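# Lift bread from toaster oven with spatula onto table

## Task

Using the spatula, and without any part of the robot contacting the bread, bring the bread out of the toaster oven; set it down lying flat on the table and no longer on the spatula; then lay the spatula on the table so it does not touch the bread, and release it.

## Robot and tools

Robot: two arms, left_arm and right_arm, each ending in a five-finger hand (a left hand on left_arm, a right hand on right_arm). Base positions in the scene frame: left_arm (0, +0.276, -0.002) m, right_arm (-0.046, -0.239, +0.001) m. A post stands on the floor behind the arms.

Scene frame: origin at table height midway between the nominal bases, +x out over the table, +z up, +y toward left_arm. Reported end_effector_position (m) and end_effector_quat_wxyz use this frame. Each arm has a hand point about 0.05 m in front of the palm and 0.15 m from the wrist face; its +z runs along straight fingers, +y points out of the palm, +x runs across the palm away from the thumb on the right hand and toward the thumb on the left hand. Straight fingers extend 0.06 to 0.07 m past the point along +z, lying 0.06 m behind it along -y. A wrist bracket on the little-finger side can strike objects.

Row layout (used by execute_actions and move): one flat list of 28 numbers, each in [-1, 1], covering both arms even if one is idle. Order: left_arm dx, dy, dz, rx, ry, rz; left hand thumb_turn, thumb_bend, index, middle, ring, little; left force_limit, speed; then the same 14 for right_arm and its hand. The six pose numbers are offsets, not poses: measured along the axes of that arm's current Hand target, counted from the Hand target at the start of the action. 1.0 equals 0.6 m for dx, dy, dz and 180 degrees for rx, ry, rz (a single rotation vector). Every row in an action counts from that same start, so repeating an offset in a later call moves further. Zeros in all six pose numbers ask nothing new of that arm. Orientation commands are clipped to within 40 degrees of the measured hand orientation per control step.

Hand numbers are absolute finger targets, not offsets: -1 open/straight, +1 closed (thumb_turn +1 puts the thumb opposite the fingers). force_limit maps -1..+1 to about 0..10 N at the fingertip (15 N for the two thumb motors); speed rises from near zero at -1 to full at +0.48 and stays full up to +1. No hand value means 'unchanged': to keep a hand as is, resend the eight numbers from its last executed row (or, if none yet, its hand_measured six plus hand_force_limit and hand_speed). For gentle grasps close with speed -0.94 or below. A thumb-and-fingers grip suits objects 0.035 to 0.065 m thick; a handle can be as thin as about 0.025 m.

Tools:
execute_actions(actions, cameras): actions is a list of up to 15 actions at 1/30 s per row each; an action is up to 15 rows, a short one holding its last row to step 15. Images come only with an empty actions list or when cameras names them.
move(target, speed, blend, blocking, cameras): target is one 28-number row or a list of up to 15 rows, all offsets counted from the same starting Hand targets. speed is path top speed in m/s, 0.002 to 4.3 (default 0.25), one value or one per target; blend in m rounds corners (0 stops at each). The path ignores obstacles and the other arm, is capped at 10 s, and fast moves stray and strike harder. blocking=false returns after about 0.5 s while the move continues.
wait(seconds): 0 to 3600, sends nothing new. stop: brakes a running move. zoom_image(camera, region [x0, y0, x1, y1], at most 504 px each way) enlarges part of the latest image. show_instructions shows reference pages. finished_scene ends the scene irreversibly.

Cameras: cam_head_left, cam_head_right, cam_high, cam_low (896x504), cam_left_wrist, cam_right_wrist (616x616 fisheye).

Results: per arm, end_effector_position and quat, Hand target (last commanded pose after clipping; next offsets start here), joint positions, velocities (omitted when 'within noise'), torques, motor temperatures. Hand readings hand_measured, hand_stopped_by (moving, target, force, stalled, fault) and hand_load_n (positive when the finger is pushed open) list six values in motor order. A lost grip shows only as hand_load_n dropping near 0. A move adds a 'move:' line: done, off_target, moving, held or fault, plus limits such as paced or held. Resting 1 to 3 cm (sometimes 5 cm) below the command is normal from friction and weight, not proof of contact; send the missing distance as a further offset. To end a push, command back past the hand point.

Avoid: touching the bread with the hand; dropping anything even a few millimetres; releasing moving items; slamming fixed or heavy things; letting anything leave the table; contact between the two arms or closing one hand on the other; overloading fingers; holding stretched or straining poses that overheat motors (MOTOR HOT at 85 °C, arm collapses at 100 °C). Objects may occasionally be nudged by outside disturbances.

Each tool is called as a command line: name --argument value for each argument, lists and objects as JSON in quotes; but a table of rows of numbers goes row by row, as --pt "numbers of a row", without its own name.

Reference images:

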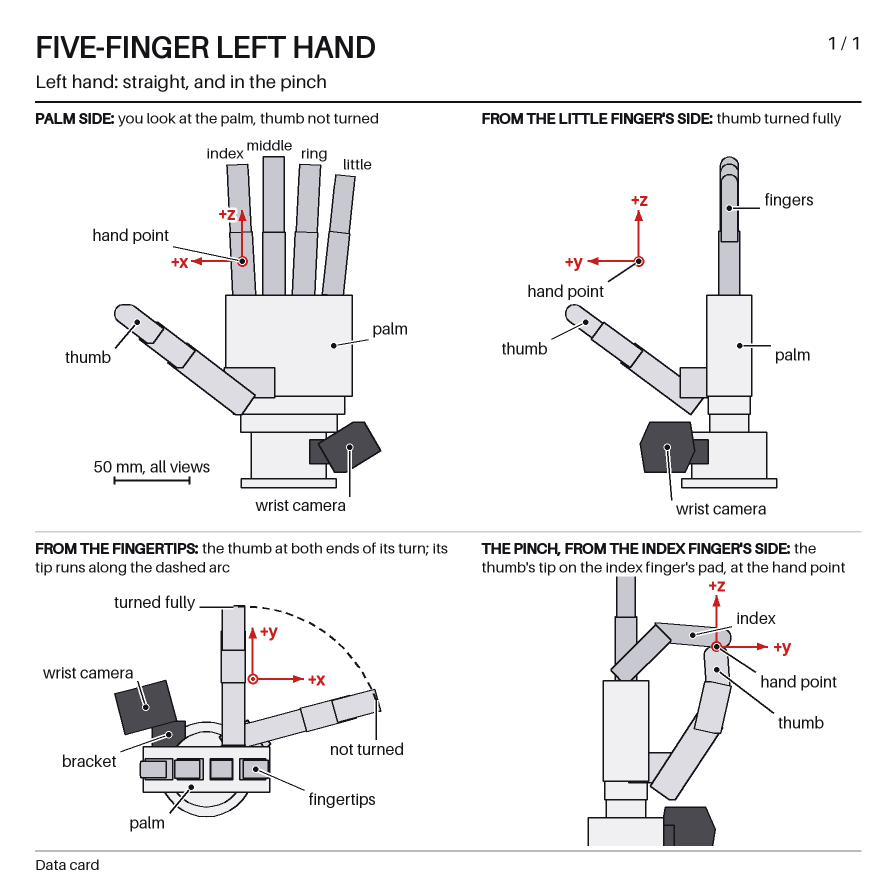

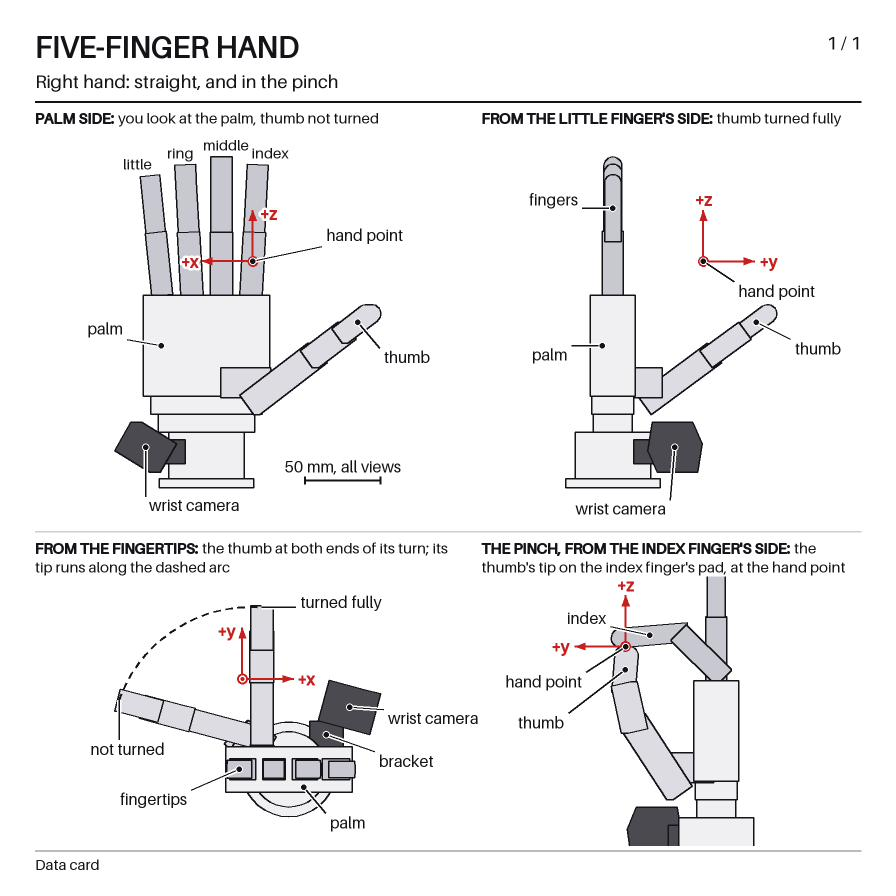

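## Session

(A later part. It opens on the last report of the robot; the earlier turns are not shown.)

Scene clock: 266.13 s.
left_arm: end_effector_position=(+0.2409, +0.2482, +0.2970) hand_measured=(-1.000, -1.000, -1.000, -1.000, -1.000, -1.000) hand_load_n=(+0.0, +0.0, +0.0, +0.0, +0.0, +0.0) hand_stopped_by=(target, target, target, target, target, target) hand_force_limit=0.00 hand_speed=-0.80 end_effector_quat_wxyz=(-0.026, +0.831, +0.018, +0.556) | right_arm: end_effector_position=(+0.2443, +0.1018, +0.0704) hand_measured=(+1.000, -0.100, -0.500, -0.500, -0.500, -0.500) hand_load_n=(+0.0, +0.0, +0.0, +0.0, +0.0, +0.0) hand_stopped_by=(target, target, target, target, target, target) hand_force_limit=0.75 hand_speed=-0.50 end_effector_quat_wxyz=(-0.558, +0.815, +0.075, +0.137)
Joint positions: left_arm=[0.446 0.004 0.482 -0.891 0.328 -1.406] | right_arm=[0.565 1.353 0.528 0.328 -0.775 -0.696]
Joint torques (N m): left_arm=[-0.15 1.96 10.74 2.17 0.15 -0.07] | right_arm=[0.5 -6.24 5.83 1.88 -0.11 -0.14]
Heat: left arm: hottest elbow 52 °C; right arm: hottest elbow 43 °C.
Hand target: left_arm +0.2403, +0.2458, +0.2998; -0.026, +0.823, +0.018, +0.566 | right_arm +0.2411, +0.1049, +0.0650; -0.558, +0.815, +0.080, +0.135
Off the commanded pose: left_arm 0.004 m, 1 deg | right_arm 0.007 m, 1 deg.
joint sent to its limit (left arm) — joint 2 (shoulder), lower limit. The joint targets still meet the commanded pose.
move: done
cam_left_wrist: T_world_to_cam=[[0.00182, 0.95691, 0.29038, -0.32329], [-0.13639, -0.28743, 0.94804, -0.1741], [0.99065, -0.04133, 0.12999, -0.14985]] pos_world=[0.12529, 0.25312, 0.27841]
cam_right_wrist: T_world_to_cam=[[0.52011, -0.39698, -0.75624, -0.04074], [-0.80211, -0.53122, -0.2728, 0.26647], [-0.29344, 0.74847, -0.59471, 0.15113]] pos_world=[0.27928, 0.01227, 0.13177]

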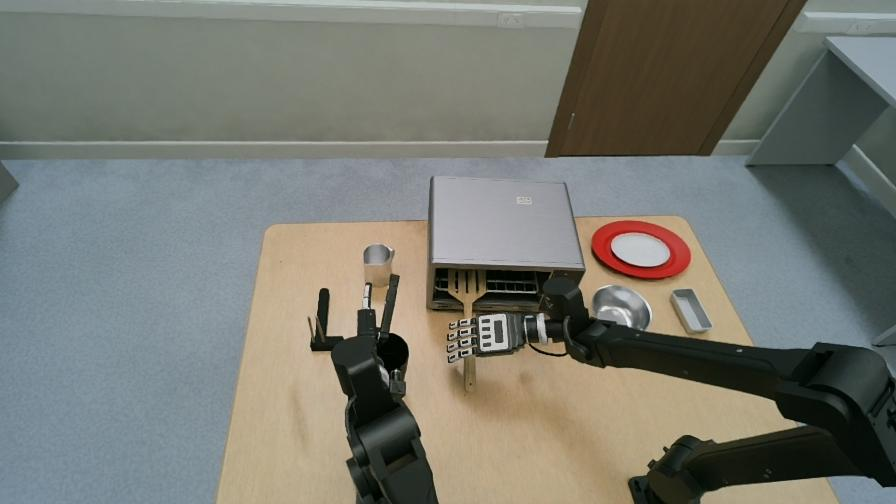

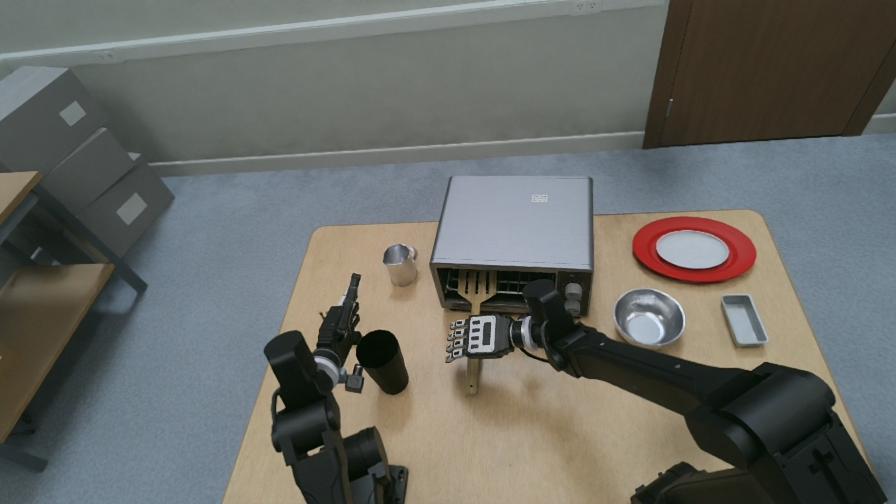

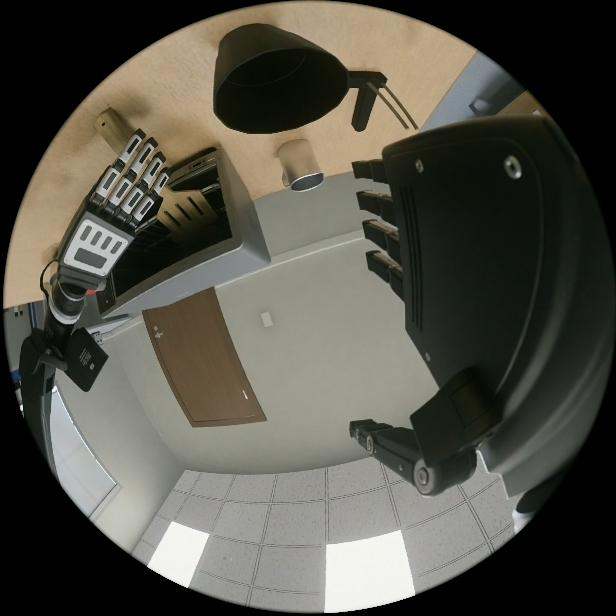

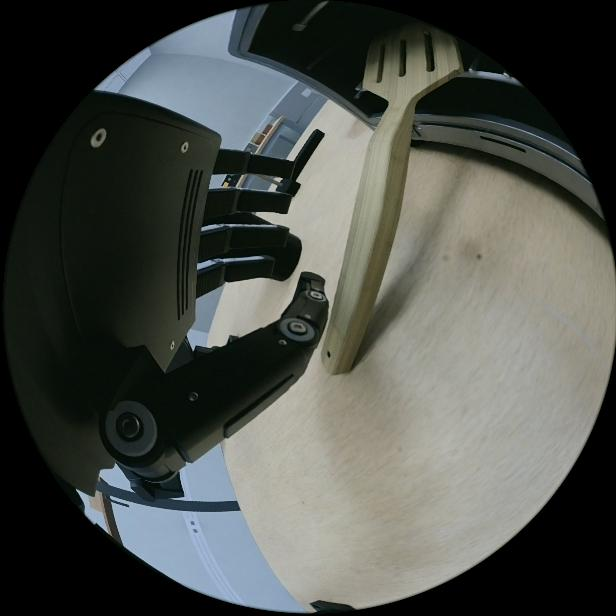

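move --pt "0 0 0 0 0 0 -1 -1 -1 -1 -1 -1 0 -0.8 0.0003 0.0049 -0.0124 0 0 0 1 -0.1 -0.5 -0.5 -0.5 -0.5 0.75 -0.5" --pt "0 0 0 0 0 0 -1 -1 -1 -1 -1 -1 0 -0.8 -0.0111 0.0375 0.0 0 0 0 1 -0.1 -0.5 -0.5 -0.5 -0.5 0.75 -0.5" --speed 0.06 --cameras '["cam_head_left","cam_head_right","cam_left_wrist","cam_right_wrist"]'

zoom_image --camera "cam_right_wrist" --region '[220, 200, 440, 420]'

zoom_image --camera "cam_left_wrist" --region '[70, 90, 230, 250]'

Scene clock: 268.03 s.
left_arm: end_effector_position=(+0.2409, +0.2482, +0.2970) hand_measured=(-1.000, -1.000, -1.000, -1.000, -1.000, -1.000) hand_load_n=(+0.0, +0.0, +0.0, -0.5, +0.0, +0.0) hand_stopped_by=(target, target, target, target, target, target) hand_force_limit=0.00 hand_speed=-0.80 end_effector_quat_wxyz=(-0.026, +0.831, +0.018, +0.556) | right_arm: end_effector_position=(+0.2374, +0.0995, +0.0476) hand_measured=(+1.000, -0.100, -0.500, -0.500, -0.500, -0.500) hand_load_n=(+0.0, +0.0, +0.0, +0.0, +0.0, +0.0) hand_stopped_by=(target, target, target, target, target, target) hand_force_limit=0.75 hand_speed=-0.50 end_effector_quat_wxyz=(-0.558, +0.816, +0.078, +0.130)
Joint positions: left_arm=[0.446 0.004 0.482 -0.891 0.328 -1.406] | right_arm=[0.565 1.411 0.496 0.406 -0.789 -0.7]
Joint torques (N m): left_arm=[-0.21 2.14 10.74 2.18 0.16 -0.07] | right_arm=[-1.26 -7 5.39 1.96 -0.3 -0.24]
Heat: left arm: hottest elbow 52 °C; right arm: hottest elbow 43 °C.
Hand target: left_arm +0.2403, +0.2458, +0.2998; -0.026, +0.823, +0.018, +0.566 | right_arm +0.2410, +0.0968, +0.0429; -0.558, +0.815, +0.080, +0.135
Off the commanded pose: left_arm 0.004 m, 1 deg | right_arm 0.006 m, 1 deg.
joint sent to its limit (left arm) — joint 2 (shoulder), lower limit. The joint targets still meet the commanded pose.
move: done
cam_left_wrist: T_world_to_cam=[[0.00182, 0.95691, 0.29038, -0.32329], [-0.13639, -0.28743, 0.94804, -0.1741], [0.99065, -0.04133, 0.12999, -0.14985]] pos_world=[0.12529, 0.25312, 0.27841]
cam_right_wrist: T_world_to_cam=[[0.51861, -0.39082, -0.76046, -0.05551], [-0.79726, -0.54238, -0.26497, 0.25312], [-0.30891, 0.7437, -0.59286, 0.14137]] pos_world=[0.27426, 0.01046, 0.10867]

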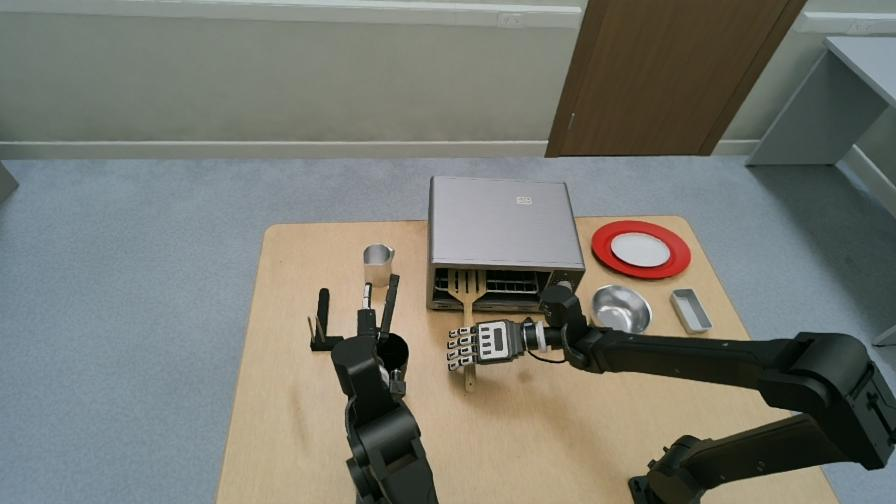

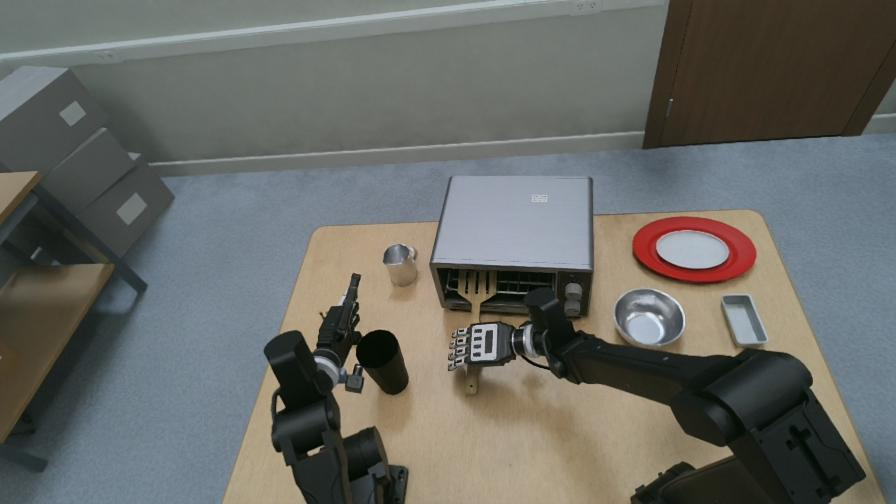

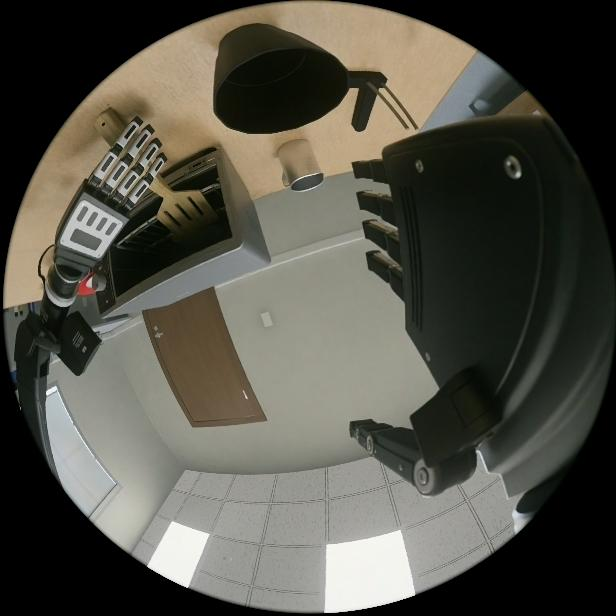

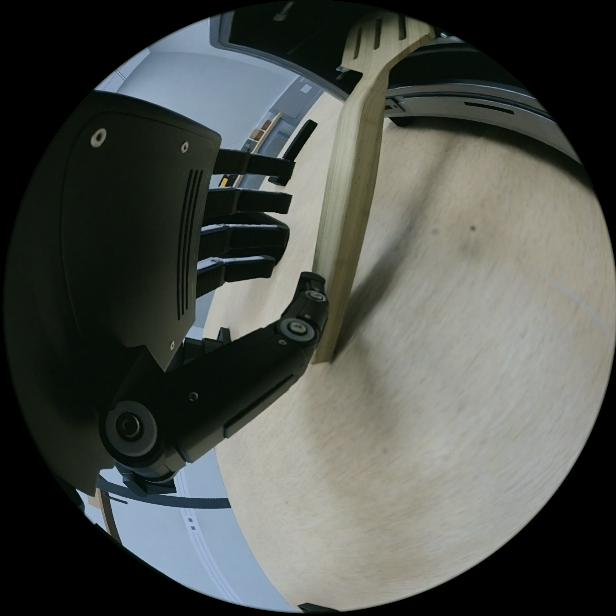

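Scaled by 2.291 from the camera's image (finer frame: 880x880).

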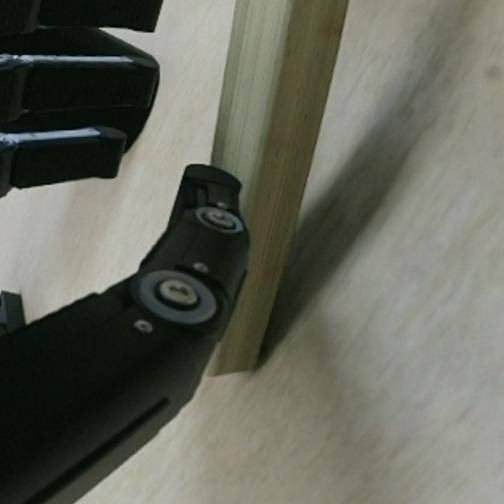

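Scaled by 3.150 from the camera's image (finer frame: 880x880).

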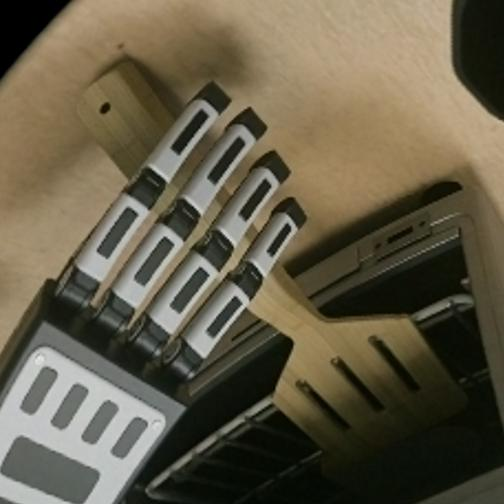

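move --pt "0 0 0 0 0 0 -1 -1 -1 -1 -1 -1 0 -0.8 0.0075 0.0088 0.0037 0 0 0 1 -0.1 -0.5 -0.5 -0.5 -0.5 0.75 -0.5" --pt "0 0 0 0 0 0 -1 -1 -1 -1 -1 -1 0 -0.8 0.0075 0.0088 0.0037 0 0 0 1 -0.1 0.36 0.36 0.36 0.36 0.0 -0.88" --speed 0.06 --cameras '["cam_head_left","cam_head_right","cam_left_wrist","cam_right_wrist"]'

zoom_image --camera "cam_right_wrist" --region '[220, 200, 440, 420]'

zoom_image --camera "cam_left_wrist" --region '[70, 90, 230, 250]'

Scene clock: 271.90 s.
left_arm: end_effector_position=(+0.2409, +0.2482, +0.2970) hand_measured=(-1.000, -1.000, -1.000, -1.000, -1.000, -1.000) hand_load_n=(+0.0, +0.0, +0.0, +0.0, +0.0, +0.0) hand_stopped_by=(target, target, target, target, target, target) hand_force_limit=0.00 hand_speed=-0.80 end_effector_quat_wxyz=(-0.026, +0.831, +0.018, +0.556) | right_arm: end_effector_position=(+0.2385, +0.0977, +0.0400) hand_measured=(+1.000, -0.100, +0.256, +0.256, +0.360, +0.360) hand_load_n=(+0.0, +0.0, +5.0, +6.0, +0.0, +0.0) hand_stopped_by=(target, target, force, force, target, target) hand_force_limit=0.00 hand_speed=-0.88 end_effector_quat_wxyz=(-0.558, +0.817, +0.077, +0.125)
Joint positions: left_arm=[0.446 0.004 0.482 -0.891 0.328 -1.406] | right_arm=[0.557 1.436 0.496 0.419 -0.801 -0.706]
Joint torques (N m): left_arm=[-0.03 2.08 10.76 2.17 0.15 -0.06] | right_arm=[-1.38 -6.59 6.12 1.77 -0.15 -0.24]
Heat: left arm: hottest elbow 52 °C; right arm: hottest elbow 43 °C.
Hand target: left_arm +0.2403, +0.2458, +0.2998; -0.026, +0.823, +0.018, +0.566 | right_arm +0.2470, +0.0968, +0.0389; -0.558, +0.815, +0.080, +0.135
Off the commanded pose: left_arm 0.004 m, 1 deg | right_arm 0.009 m, 1 deg.
joint sent to its limit (left arm) — joint 2 (shoulder), lower limit. The joint targets still meet the commanded pose.
move: done
cam_left_wrist: T_world_to_cam=[[0.00182, 0.95691, 0.29038, -0.32329], [-0.13639, -0.28743, 0.94804, -0.1741], [0.99065, -0.04133, 0.12999, -0.14985]] pos_world=[0.12529, 0.25312, 0.27841]
cam_right_wrist: T_world_to_cam=[[0.51321, -0.39107, -0.76399, -0.061], [-0.79758, -0.54609, -0.25623, 0.25104], [-0.31701, 0.74084, -0.59217, 0.14076]] pos_world=[0.27615, 0.00895, 0.10107]

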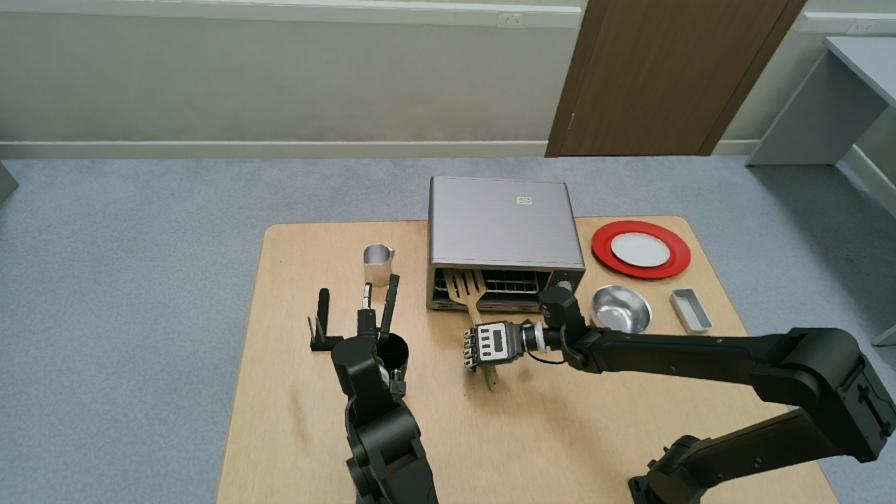

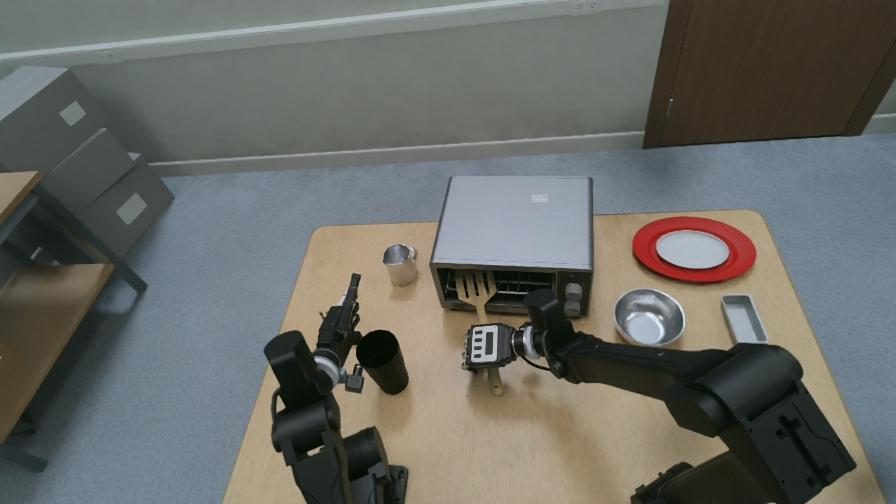

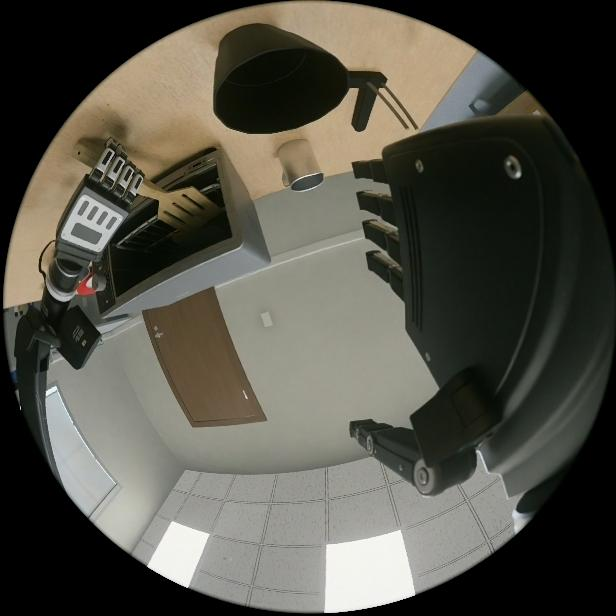

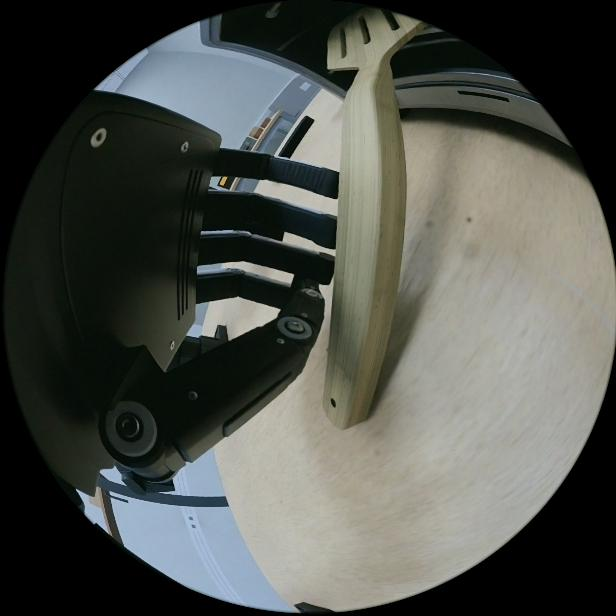

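Scaled by 2.291 from the camera's image (finer frame: 880x880).

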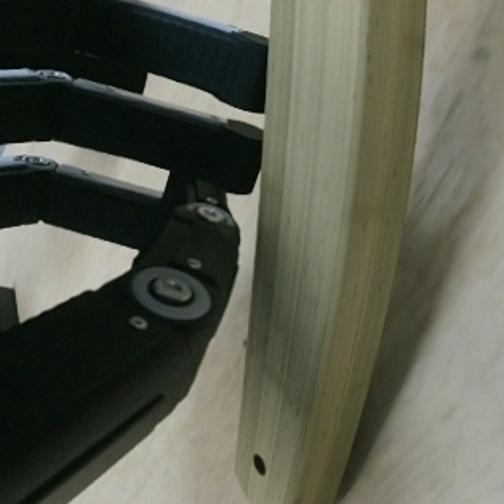

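Scaled by 3.150 from the camera's image (finer frame: 880x880).

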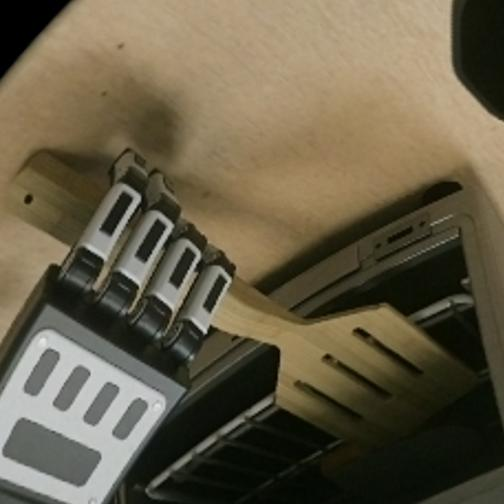

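move --pt "0 0 0 0 0 0 -1 -1 -1 -1 -1 -1 0 -0.8 0 0 0 0 0 0.0001 1 -0.1 -0.5 -0.5 -0.5 -0.5 0.75 -0.5" --pt "0 0 0 0 0 0 -1 -1 -1 -1 -1 -1 0 -0.8 0.0206 -0.0593 -0.0227 0 0 0 1 -0.1 -0.5 -0.5 -0.5 -0.5 0.75 -0.5" --speed 0.1 --cameras '["cam_head_left","cam_head_right","cam_left_wrist","cam_right_wrist"]'

zoom_image --camera "cam_head_left" --region '[420, 270, 560, 410]'

zoom_image --camera "cam_head_right" --region '[420, 270, 560, 410]'

zoom_image --camera "cam_left_wrist" --region '[70, 90, 230, 250]'

Scene clock: 274.27 s.
left_arm: end_effector_position=(+0.2409, +0.2482, +0.2970) hand_measured=(-1.000, -1.000, -1.000, -1.000, -1.000, -1.000) hand_load_n=(+0.0, +0.0, +0.0, +0.0, +0.0, +0.0) hand_stopped_by=(target, target, target, target, target, target) hand_force_limit=0.00 hand_speed=-0.80 end_effector_quat_wxyz=(-0.026, +0.831, +0.018, +0.556) | right_arm: end_effector_position=(+0.2297, +0.0919, +0.0617) hand_measured=(+1.000, -0.100, -0.500, -0.500, -0.500, -0.500) hand_load_n=(+0.0, +0.0, +0.0, +0.0, +0.0, +0.0) hand_stopped_by=(target, target, target, target, target, target) hand_force_limit=0.75 hand_speed=-0.50 end_effector_quat_wxyz=(-0.553, +0.822, +0.073, +0.116)
Joint positions: left_arm=[0.446 0.004 0.482 -0.891 0.328 -1.406] | right_arm=[0.557 1.337 0.504 0.287 -0.8 -0.706]
Joint torques (N m): left_arm=[-0.09 1.96 10.76 2.17 0.16 -0.08] | right_arm=[-1.08 -8 9.11 0.53 -0.22 -0.24]
Heat: left arm: hottest elbow 52 °C; right arm: hottest elbow 43 °C.
Hand target: left_arm +0.2403, +0.2458, +0.2998; -0.026, +0.823, +0.018, +0.566 | right_arm +0.2470, +0.0969, +0.0790; -0.558, +0.815, +0.080, +0.135
Off the commanded pose: left_arm 0.004 m, 1 deg | right_arm 0.025 m, 3 deg.
joint sent to its limit (left arm) — joint 2 (shoulder), lower limit. The joint targets still meet the commanded pose.
move: off_target (right_arm)
cam_left_wrist: T_world_to_cam=[[0.00182, 0.95691, 0.29038, -0.32329], [-0.13639, -0.28743, 0.94804, -0.1741], [0.99065, -0.04133, 0.12999, -0.14985]] pos_world=[0.12529, 0.25312, 0.27841]
cam_right_wrist: T_world_to_cam=[[0.49751, -0.40161, -0.76889, -0.03727], [-0.80266, -0.54928, -0.23245, 0.2464], [-0.32898, 0.7328, -0.59563, 0.15874]] pos_world=[0.26854, 0.00405, 0.12317]

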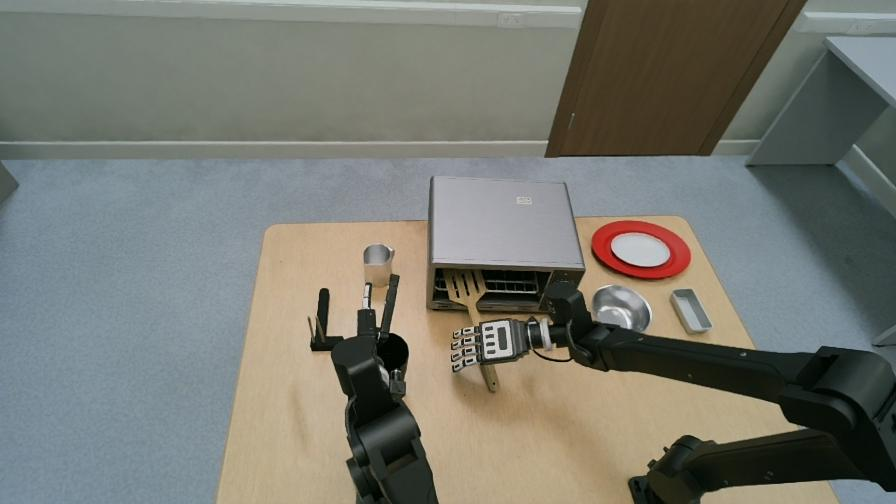

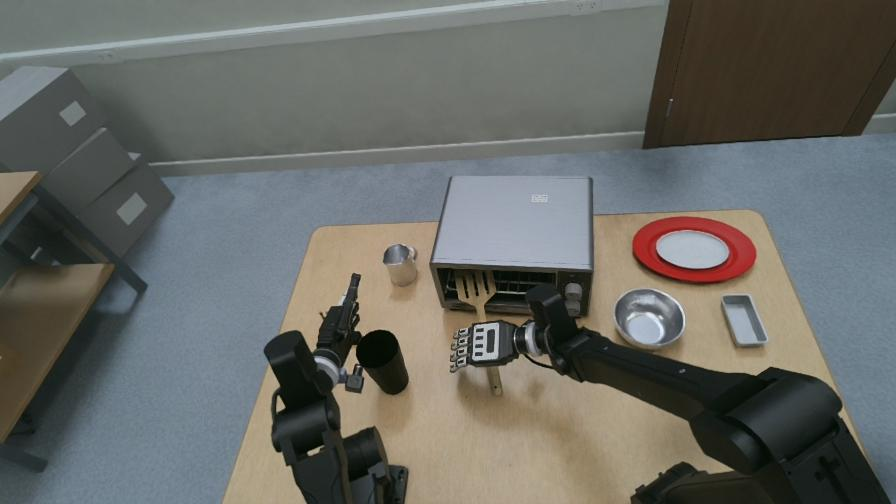

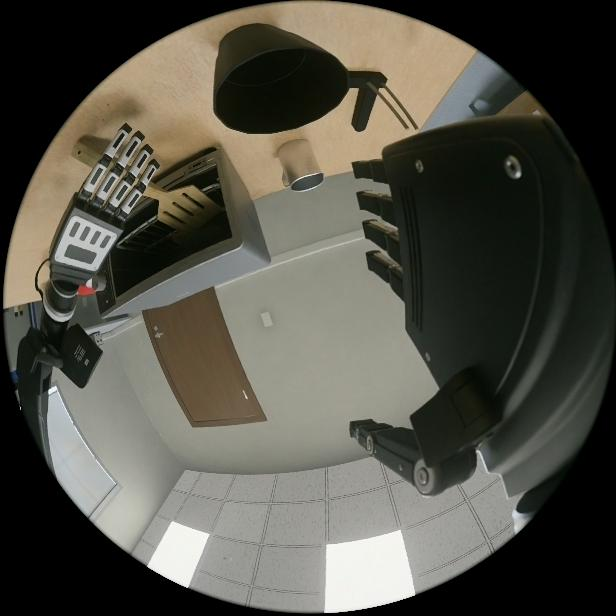

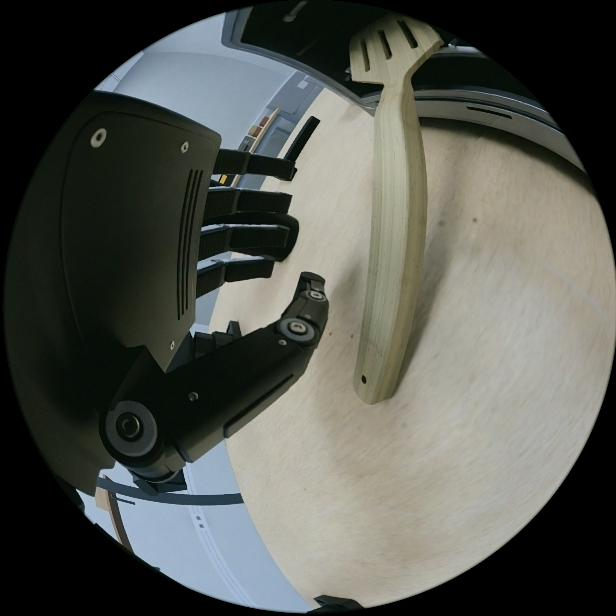

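Scaled by 3.600 from the camera's image (finer frame: 1280x720).

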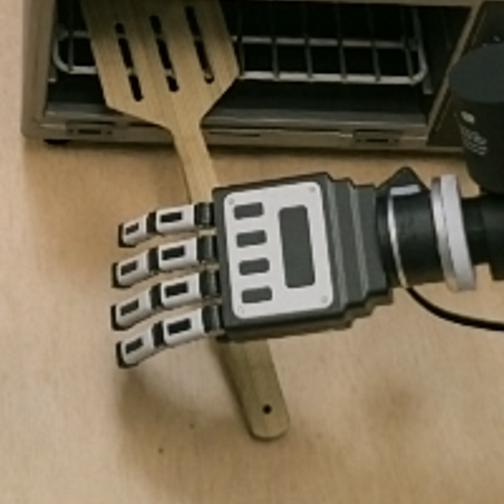

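Scaled by 3.600 from the camera's image (finer frame: 1280x720).

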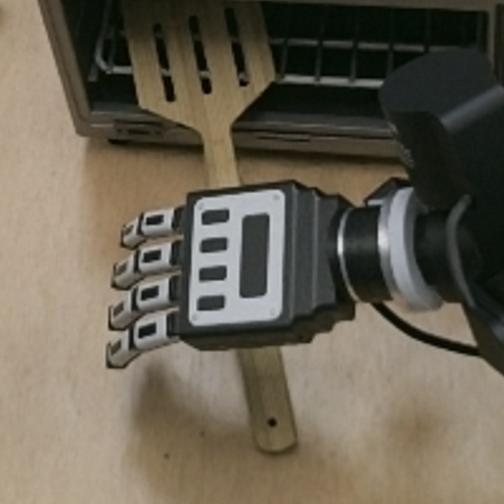

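Scaled by 3.150 from the camera's image (finer frame: 880x880).

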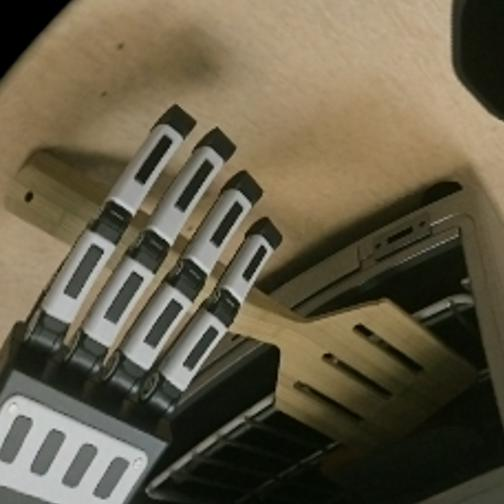

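move --target '[0,0,0,0,0,0,-1,-1,-1,-1,-1,-1,0,-0.8,0.0052,0.0322,-0.0595,0.0206,-0.0593,-0.0227,1,-0.2,-0.5,-0.5,-0.5,-0.5,0.75,-0.5]' --speed 0.1 --cameras '["cam_head_left","cam_head_right","cam_right_wrist"]'

zoom_image --camera "cam_head_left" --region '[420, 270, 560, 410]'

zoom_image --camera "cam_head_right" --region '[420, 270, 560, 410]'

Scene clock: 277.30 s.
left_arm: end_effector_position=(+0.2409, +0.2482, +0.2970) hand_measured=(-1.000, -1.000, -1.000, -1.000, -1.000, -1.000) hand_load_n=(+0.0, +0.0, +0.5, +0.0, +0.0, +0.0) hand_stopped_by=(target, target, target, target, target, target) hand_force_limit=0.00 hand_speed=-0.80 end_effector_quat_wxyz=(-0.026, +0.831, +0.018, +0.556) | right_arm: end_effector_position=(+0.2347, +0.0532, +0.0679) hand_measured=(+1.000, -0.200, -0.500, -0.500, -0.500, -0.500) hand_load_n=(+0.5, +0.0, +0.0, +0.0, +0.0, +0.0) hand_stopped_by=(target, target, target, target, target, target) hand_force_limit=0.75 hand_speed=-0.50 end_effector_quat_wxyz=(-0.568, +0.804, +0.160, +0.067)
Joint positions: left_arm=[0.446 0.004 0.482 -0.891 0.328 -1.406] | right_arm=[0.4 1.352 0.594 -0.08 -1.087 -1.091]
Joint torques (N m): left_arm=[-0.09 1.85 10.74 2.17 0.15 -0.07] | right_arm=[-0.67 -5.95 9.39 0.21 -0.58 -0.24]
Heat: left arm: hottest elbow 52 °C; right arm: hottest elbow 43 °C.
Hand target: left_arm +0.2403, +0.2458, +0.2998; -0.026, +0.823, +0.018, +0.566 | right_arm +0.2508, +0.0566, +0.0750; -0.569, +0.802, +0.165, +0.076
Off the commanded pose: left_arm 0.004 m, 1 deg | right_arm 0.018 m, 1 deg.
joint sent to its limit (left arm) — joint 2 (shoulder), lower limit. The joint targets still meet the commanded pose.
move: off_target (right_arm)
cam_right_wrist: T_world_to_cam=[[0.58063, -0.27783, -0.7653, -0.07686], [-0.67053, -0.69634, -0.25593, 0.209], [-0.46181, 0.66175, -0.59061, 0.22706]] pos_world=[0.28962, -0.02608, 0.12878]

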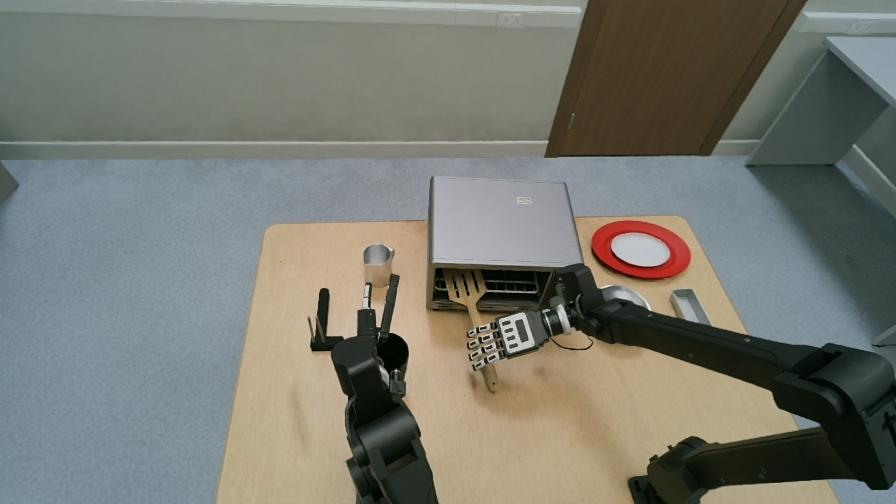

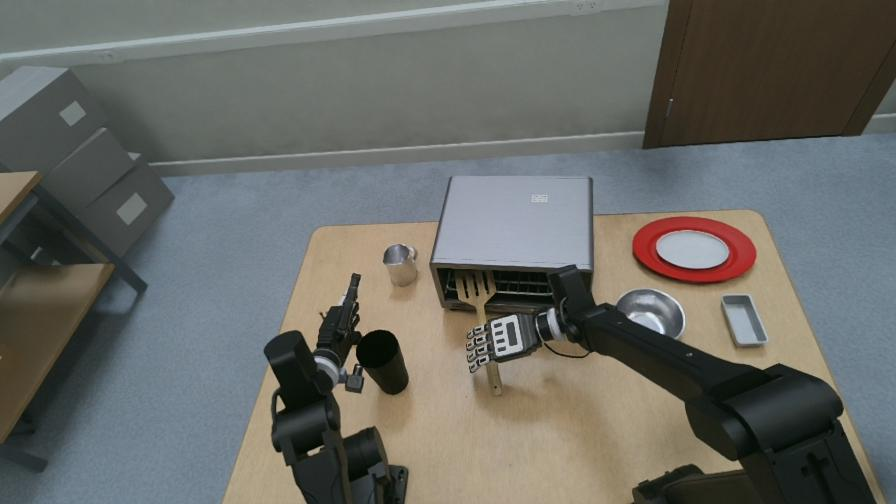

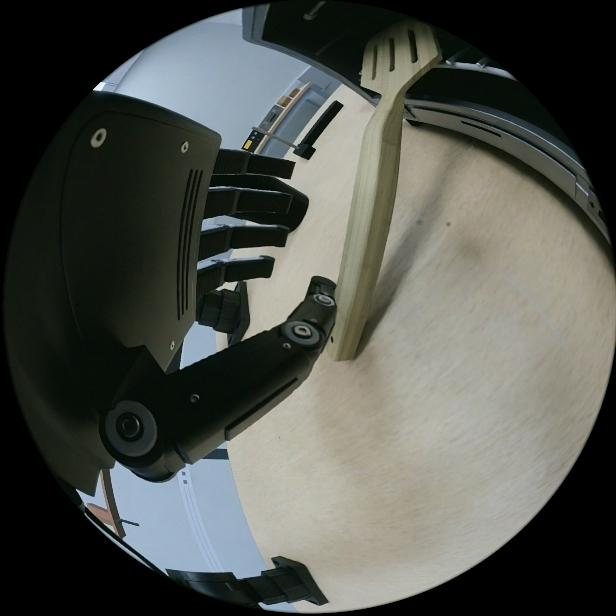

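Scaled by 3.600 from the camera's image (finer frame: 1280x720).

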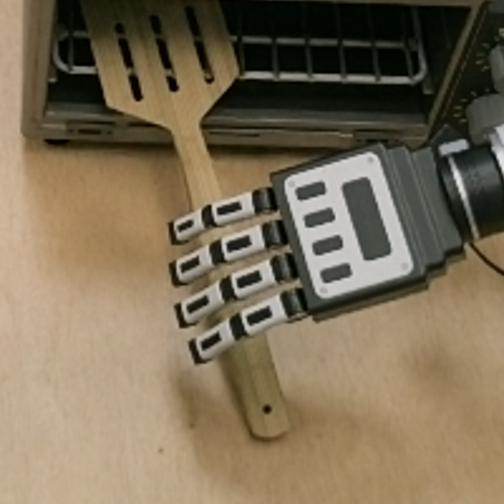

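Scaled by 3.600 from the camera's image (finer frame: 1280x720).

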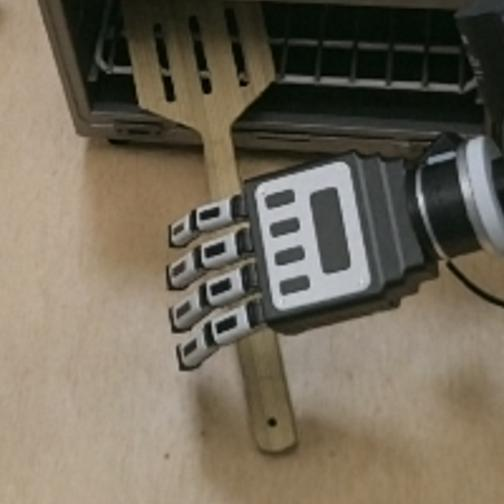

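move --target '[0,0,0,0,0,0,-1,-1,-1,-1,-1,-1,0,-0.8,-0.0083,0.0503,0.0229,0,0,0,1,-0.2,-0.5,-0.5,-0.5,-0.5,0.75,-0.5]' --speed 0.06 --cameras '["cam_head_left","cam_right_wrist"]'

zoom_image --camera "cam_right_wrist" --region '[220, 200, 440, 420]'

Scene clock: 278.60 s.
left_arm: end_effector_position=(+0.2409, +0.2482, +0.2970) hand_measured=(-1.000, -1.000, -1.000, -1.000, -1.000, -1.000) hand_load_n=(+0.0, +0.0, -0.5, +0.0, +0.0, +0.0) hand_stopped_by=(target, target, target, target, target, target) hand_force_limit=0.00 hand_speed=-0.80 end_effector_quat_wxyz=(-0.026, +0.831, +0.018, +0.556) | right_arm: end_effector_position=(+0.2429, +0.0569, +0.0399) hand_measured=(+1.000, -0.200, -0.500, -0.500, -0.500, -0.500) hand_load_n=(+0.0, +0.0, +0.0, +0.0, +0.0, +0.0) hand_stopped_by=(target, target, target, target, target, target) hand_force_limit=0.75 hand_speed=-0.50 end_effector_quat_wxyz=(-0.567, +0.806, +0.158, +0.063)
Joint positions: left_arm=[0.446 0.004 0.482 -0.891 0.328 -1.406] | right_arm=[0.4 1.453 0.594 0.01 -1.088 -1.094]
Joint torques (N m): left_arm=[-0.21 1.79 10.77 2.13 0.16 -0.06] | right_arm=[-0.67 -7 7.27 1.48 -0.5 -0.2]
Heat: left arm: hottest elbow 52 °C; right arm: hottest elbow 43 °C.
Hand target: left_arm +0.2403, +0.2458, +0.2998; -0.026, +0.823, +0.018, +0.566 | right_arm +0.2558, +0.0595, +0.0420; -0.569, +0.802, +0.165, +0.076
Off the commanded pose: left_arm 0.004 m, 1 deg | right_arm 0.013 m, 2 deg.
joint sent to its limit (left arm) — joint 2 (shoulder), lower limit. The joint targets still meet the commanded pose.
move: off_target (right_arm)
cam_right_wrist: T_world_to_cam=[[0.57532, -0.28019, -0.76844, -0.10057], [-0.67148, -0.69824, -0.24813, 0.21001], [-0.46703, 0.65875, -0.58986, 0.21335]] pos_world=[0.29852, -0.02208, 0.10068]

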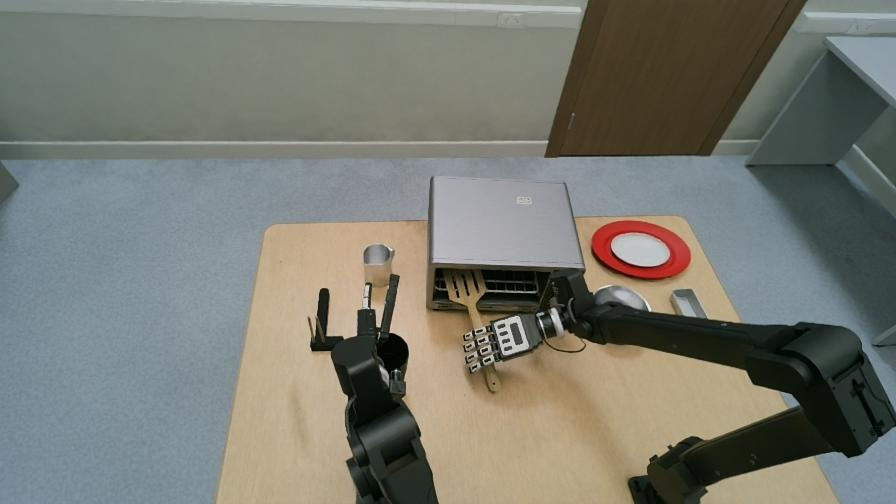

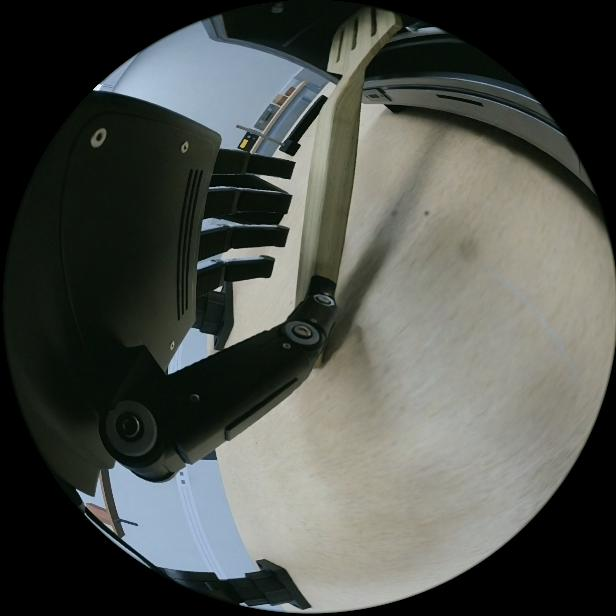

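Scaled by 2.291 from the camera's image (finer frame: 880x880).

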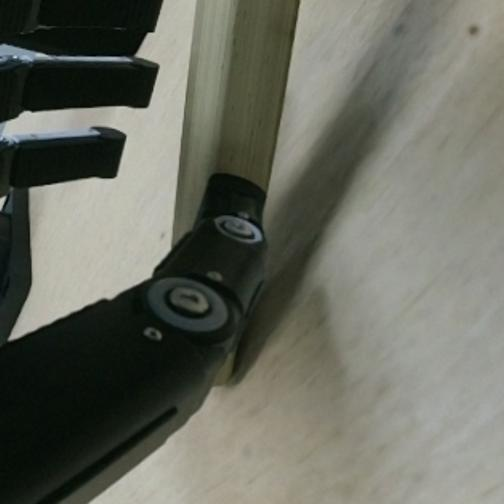

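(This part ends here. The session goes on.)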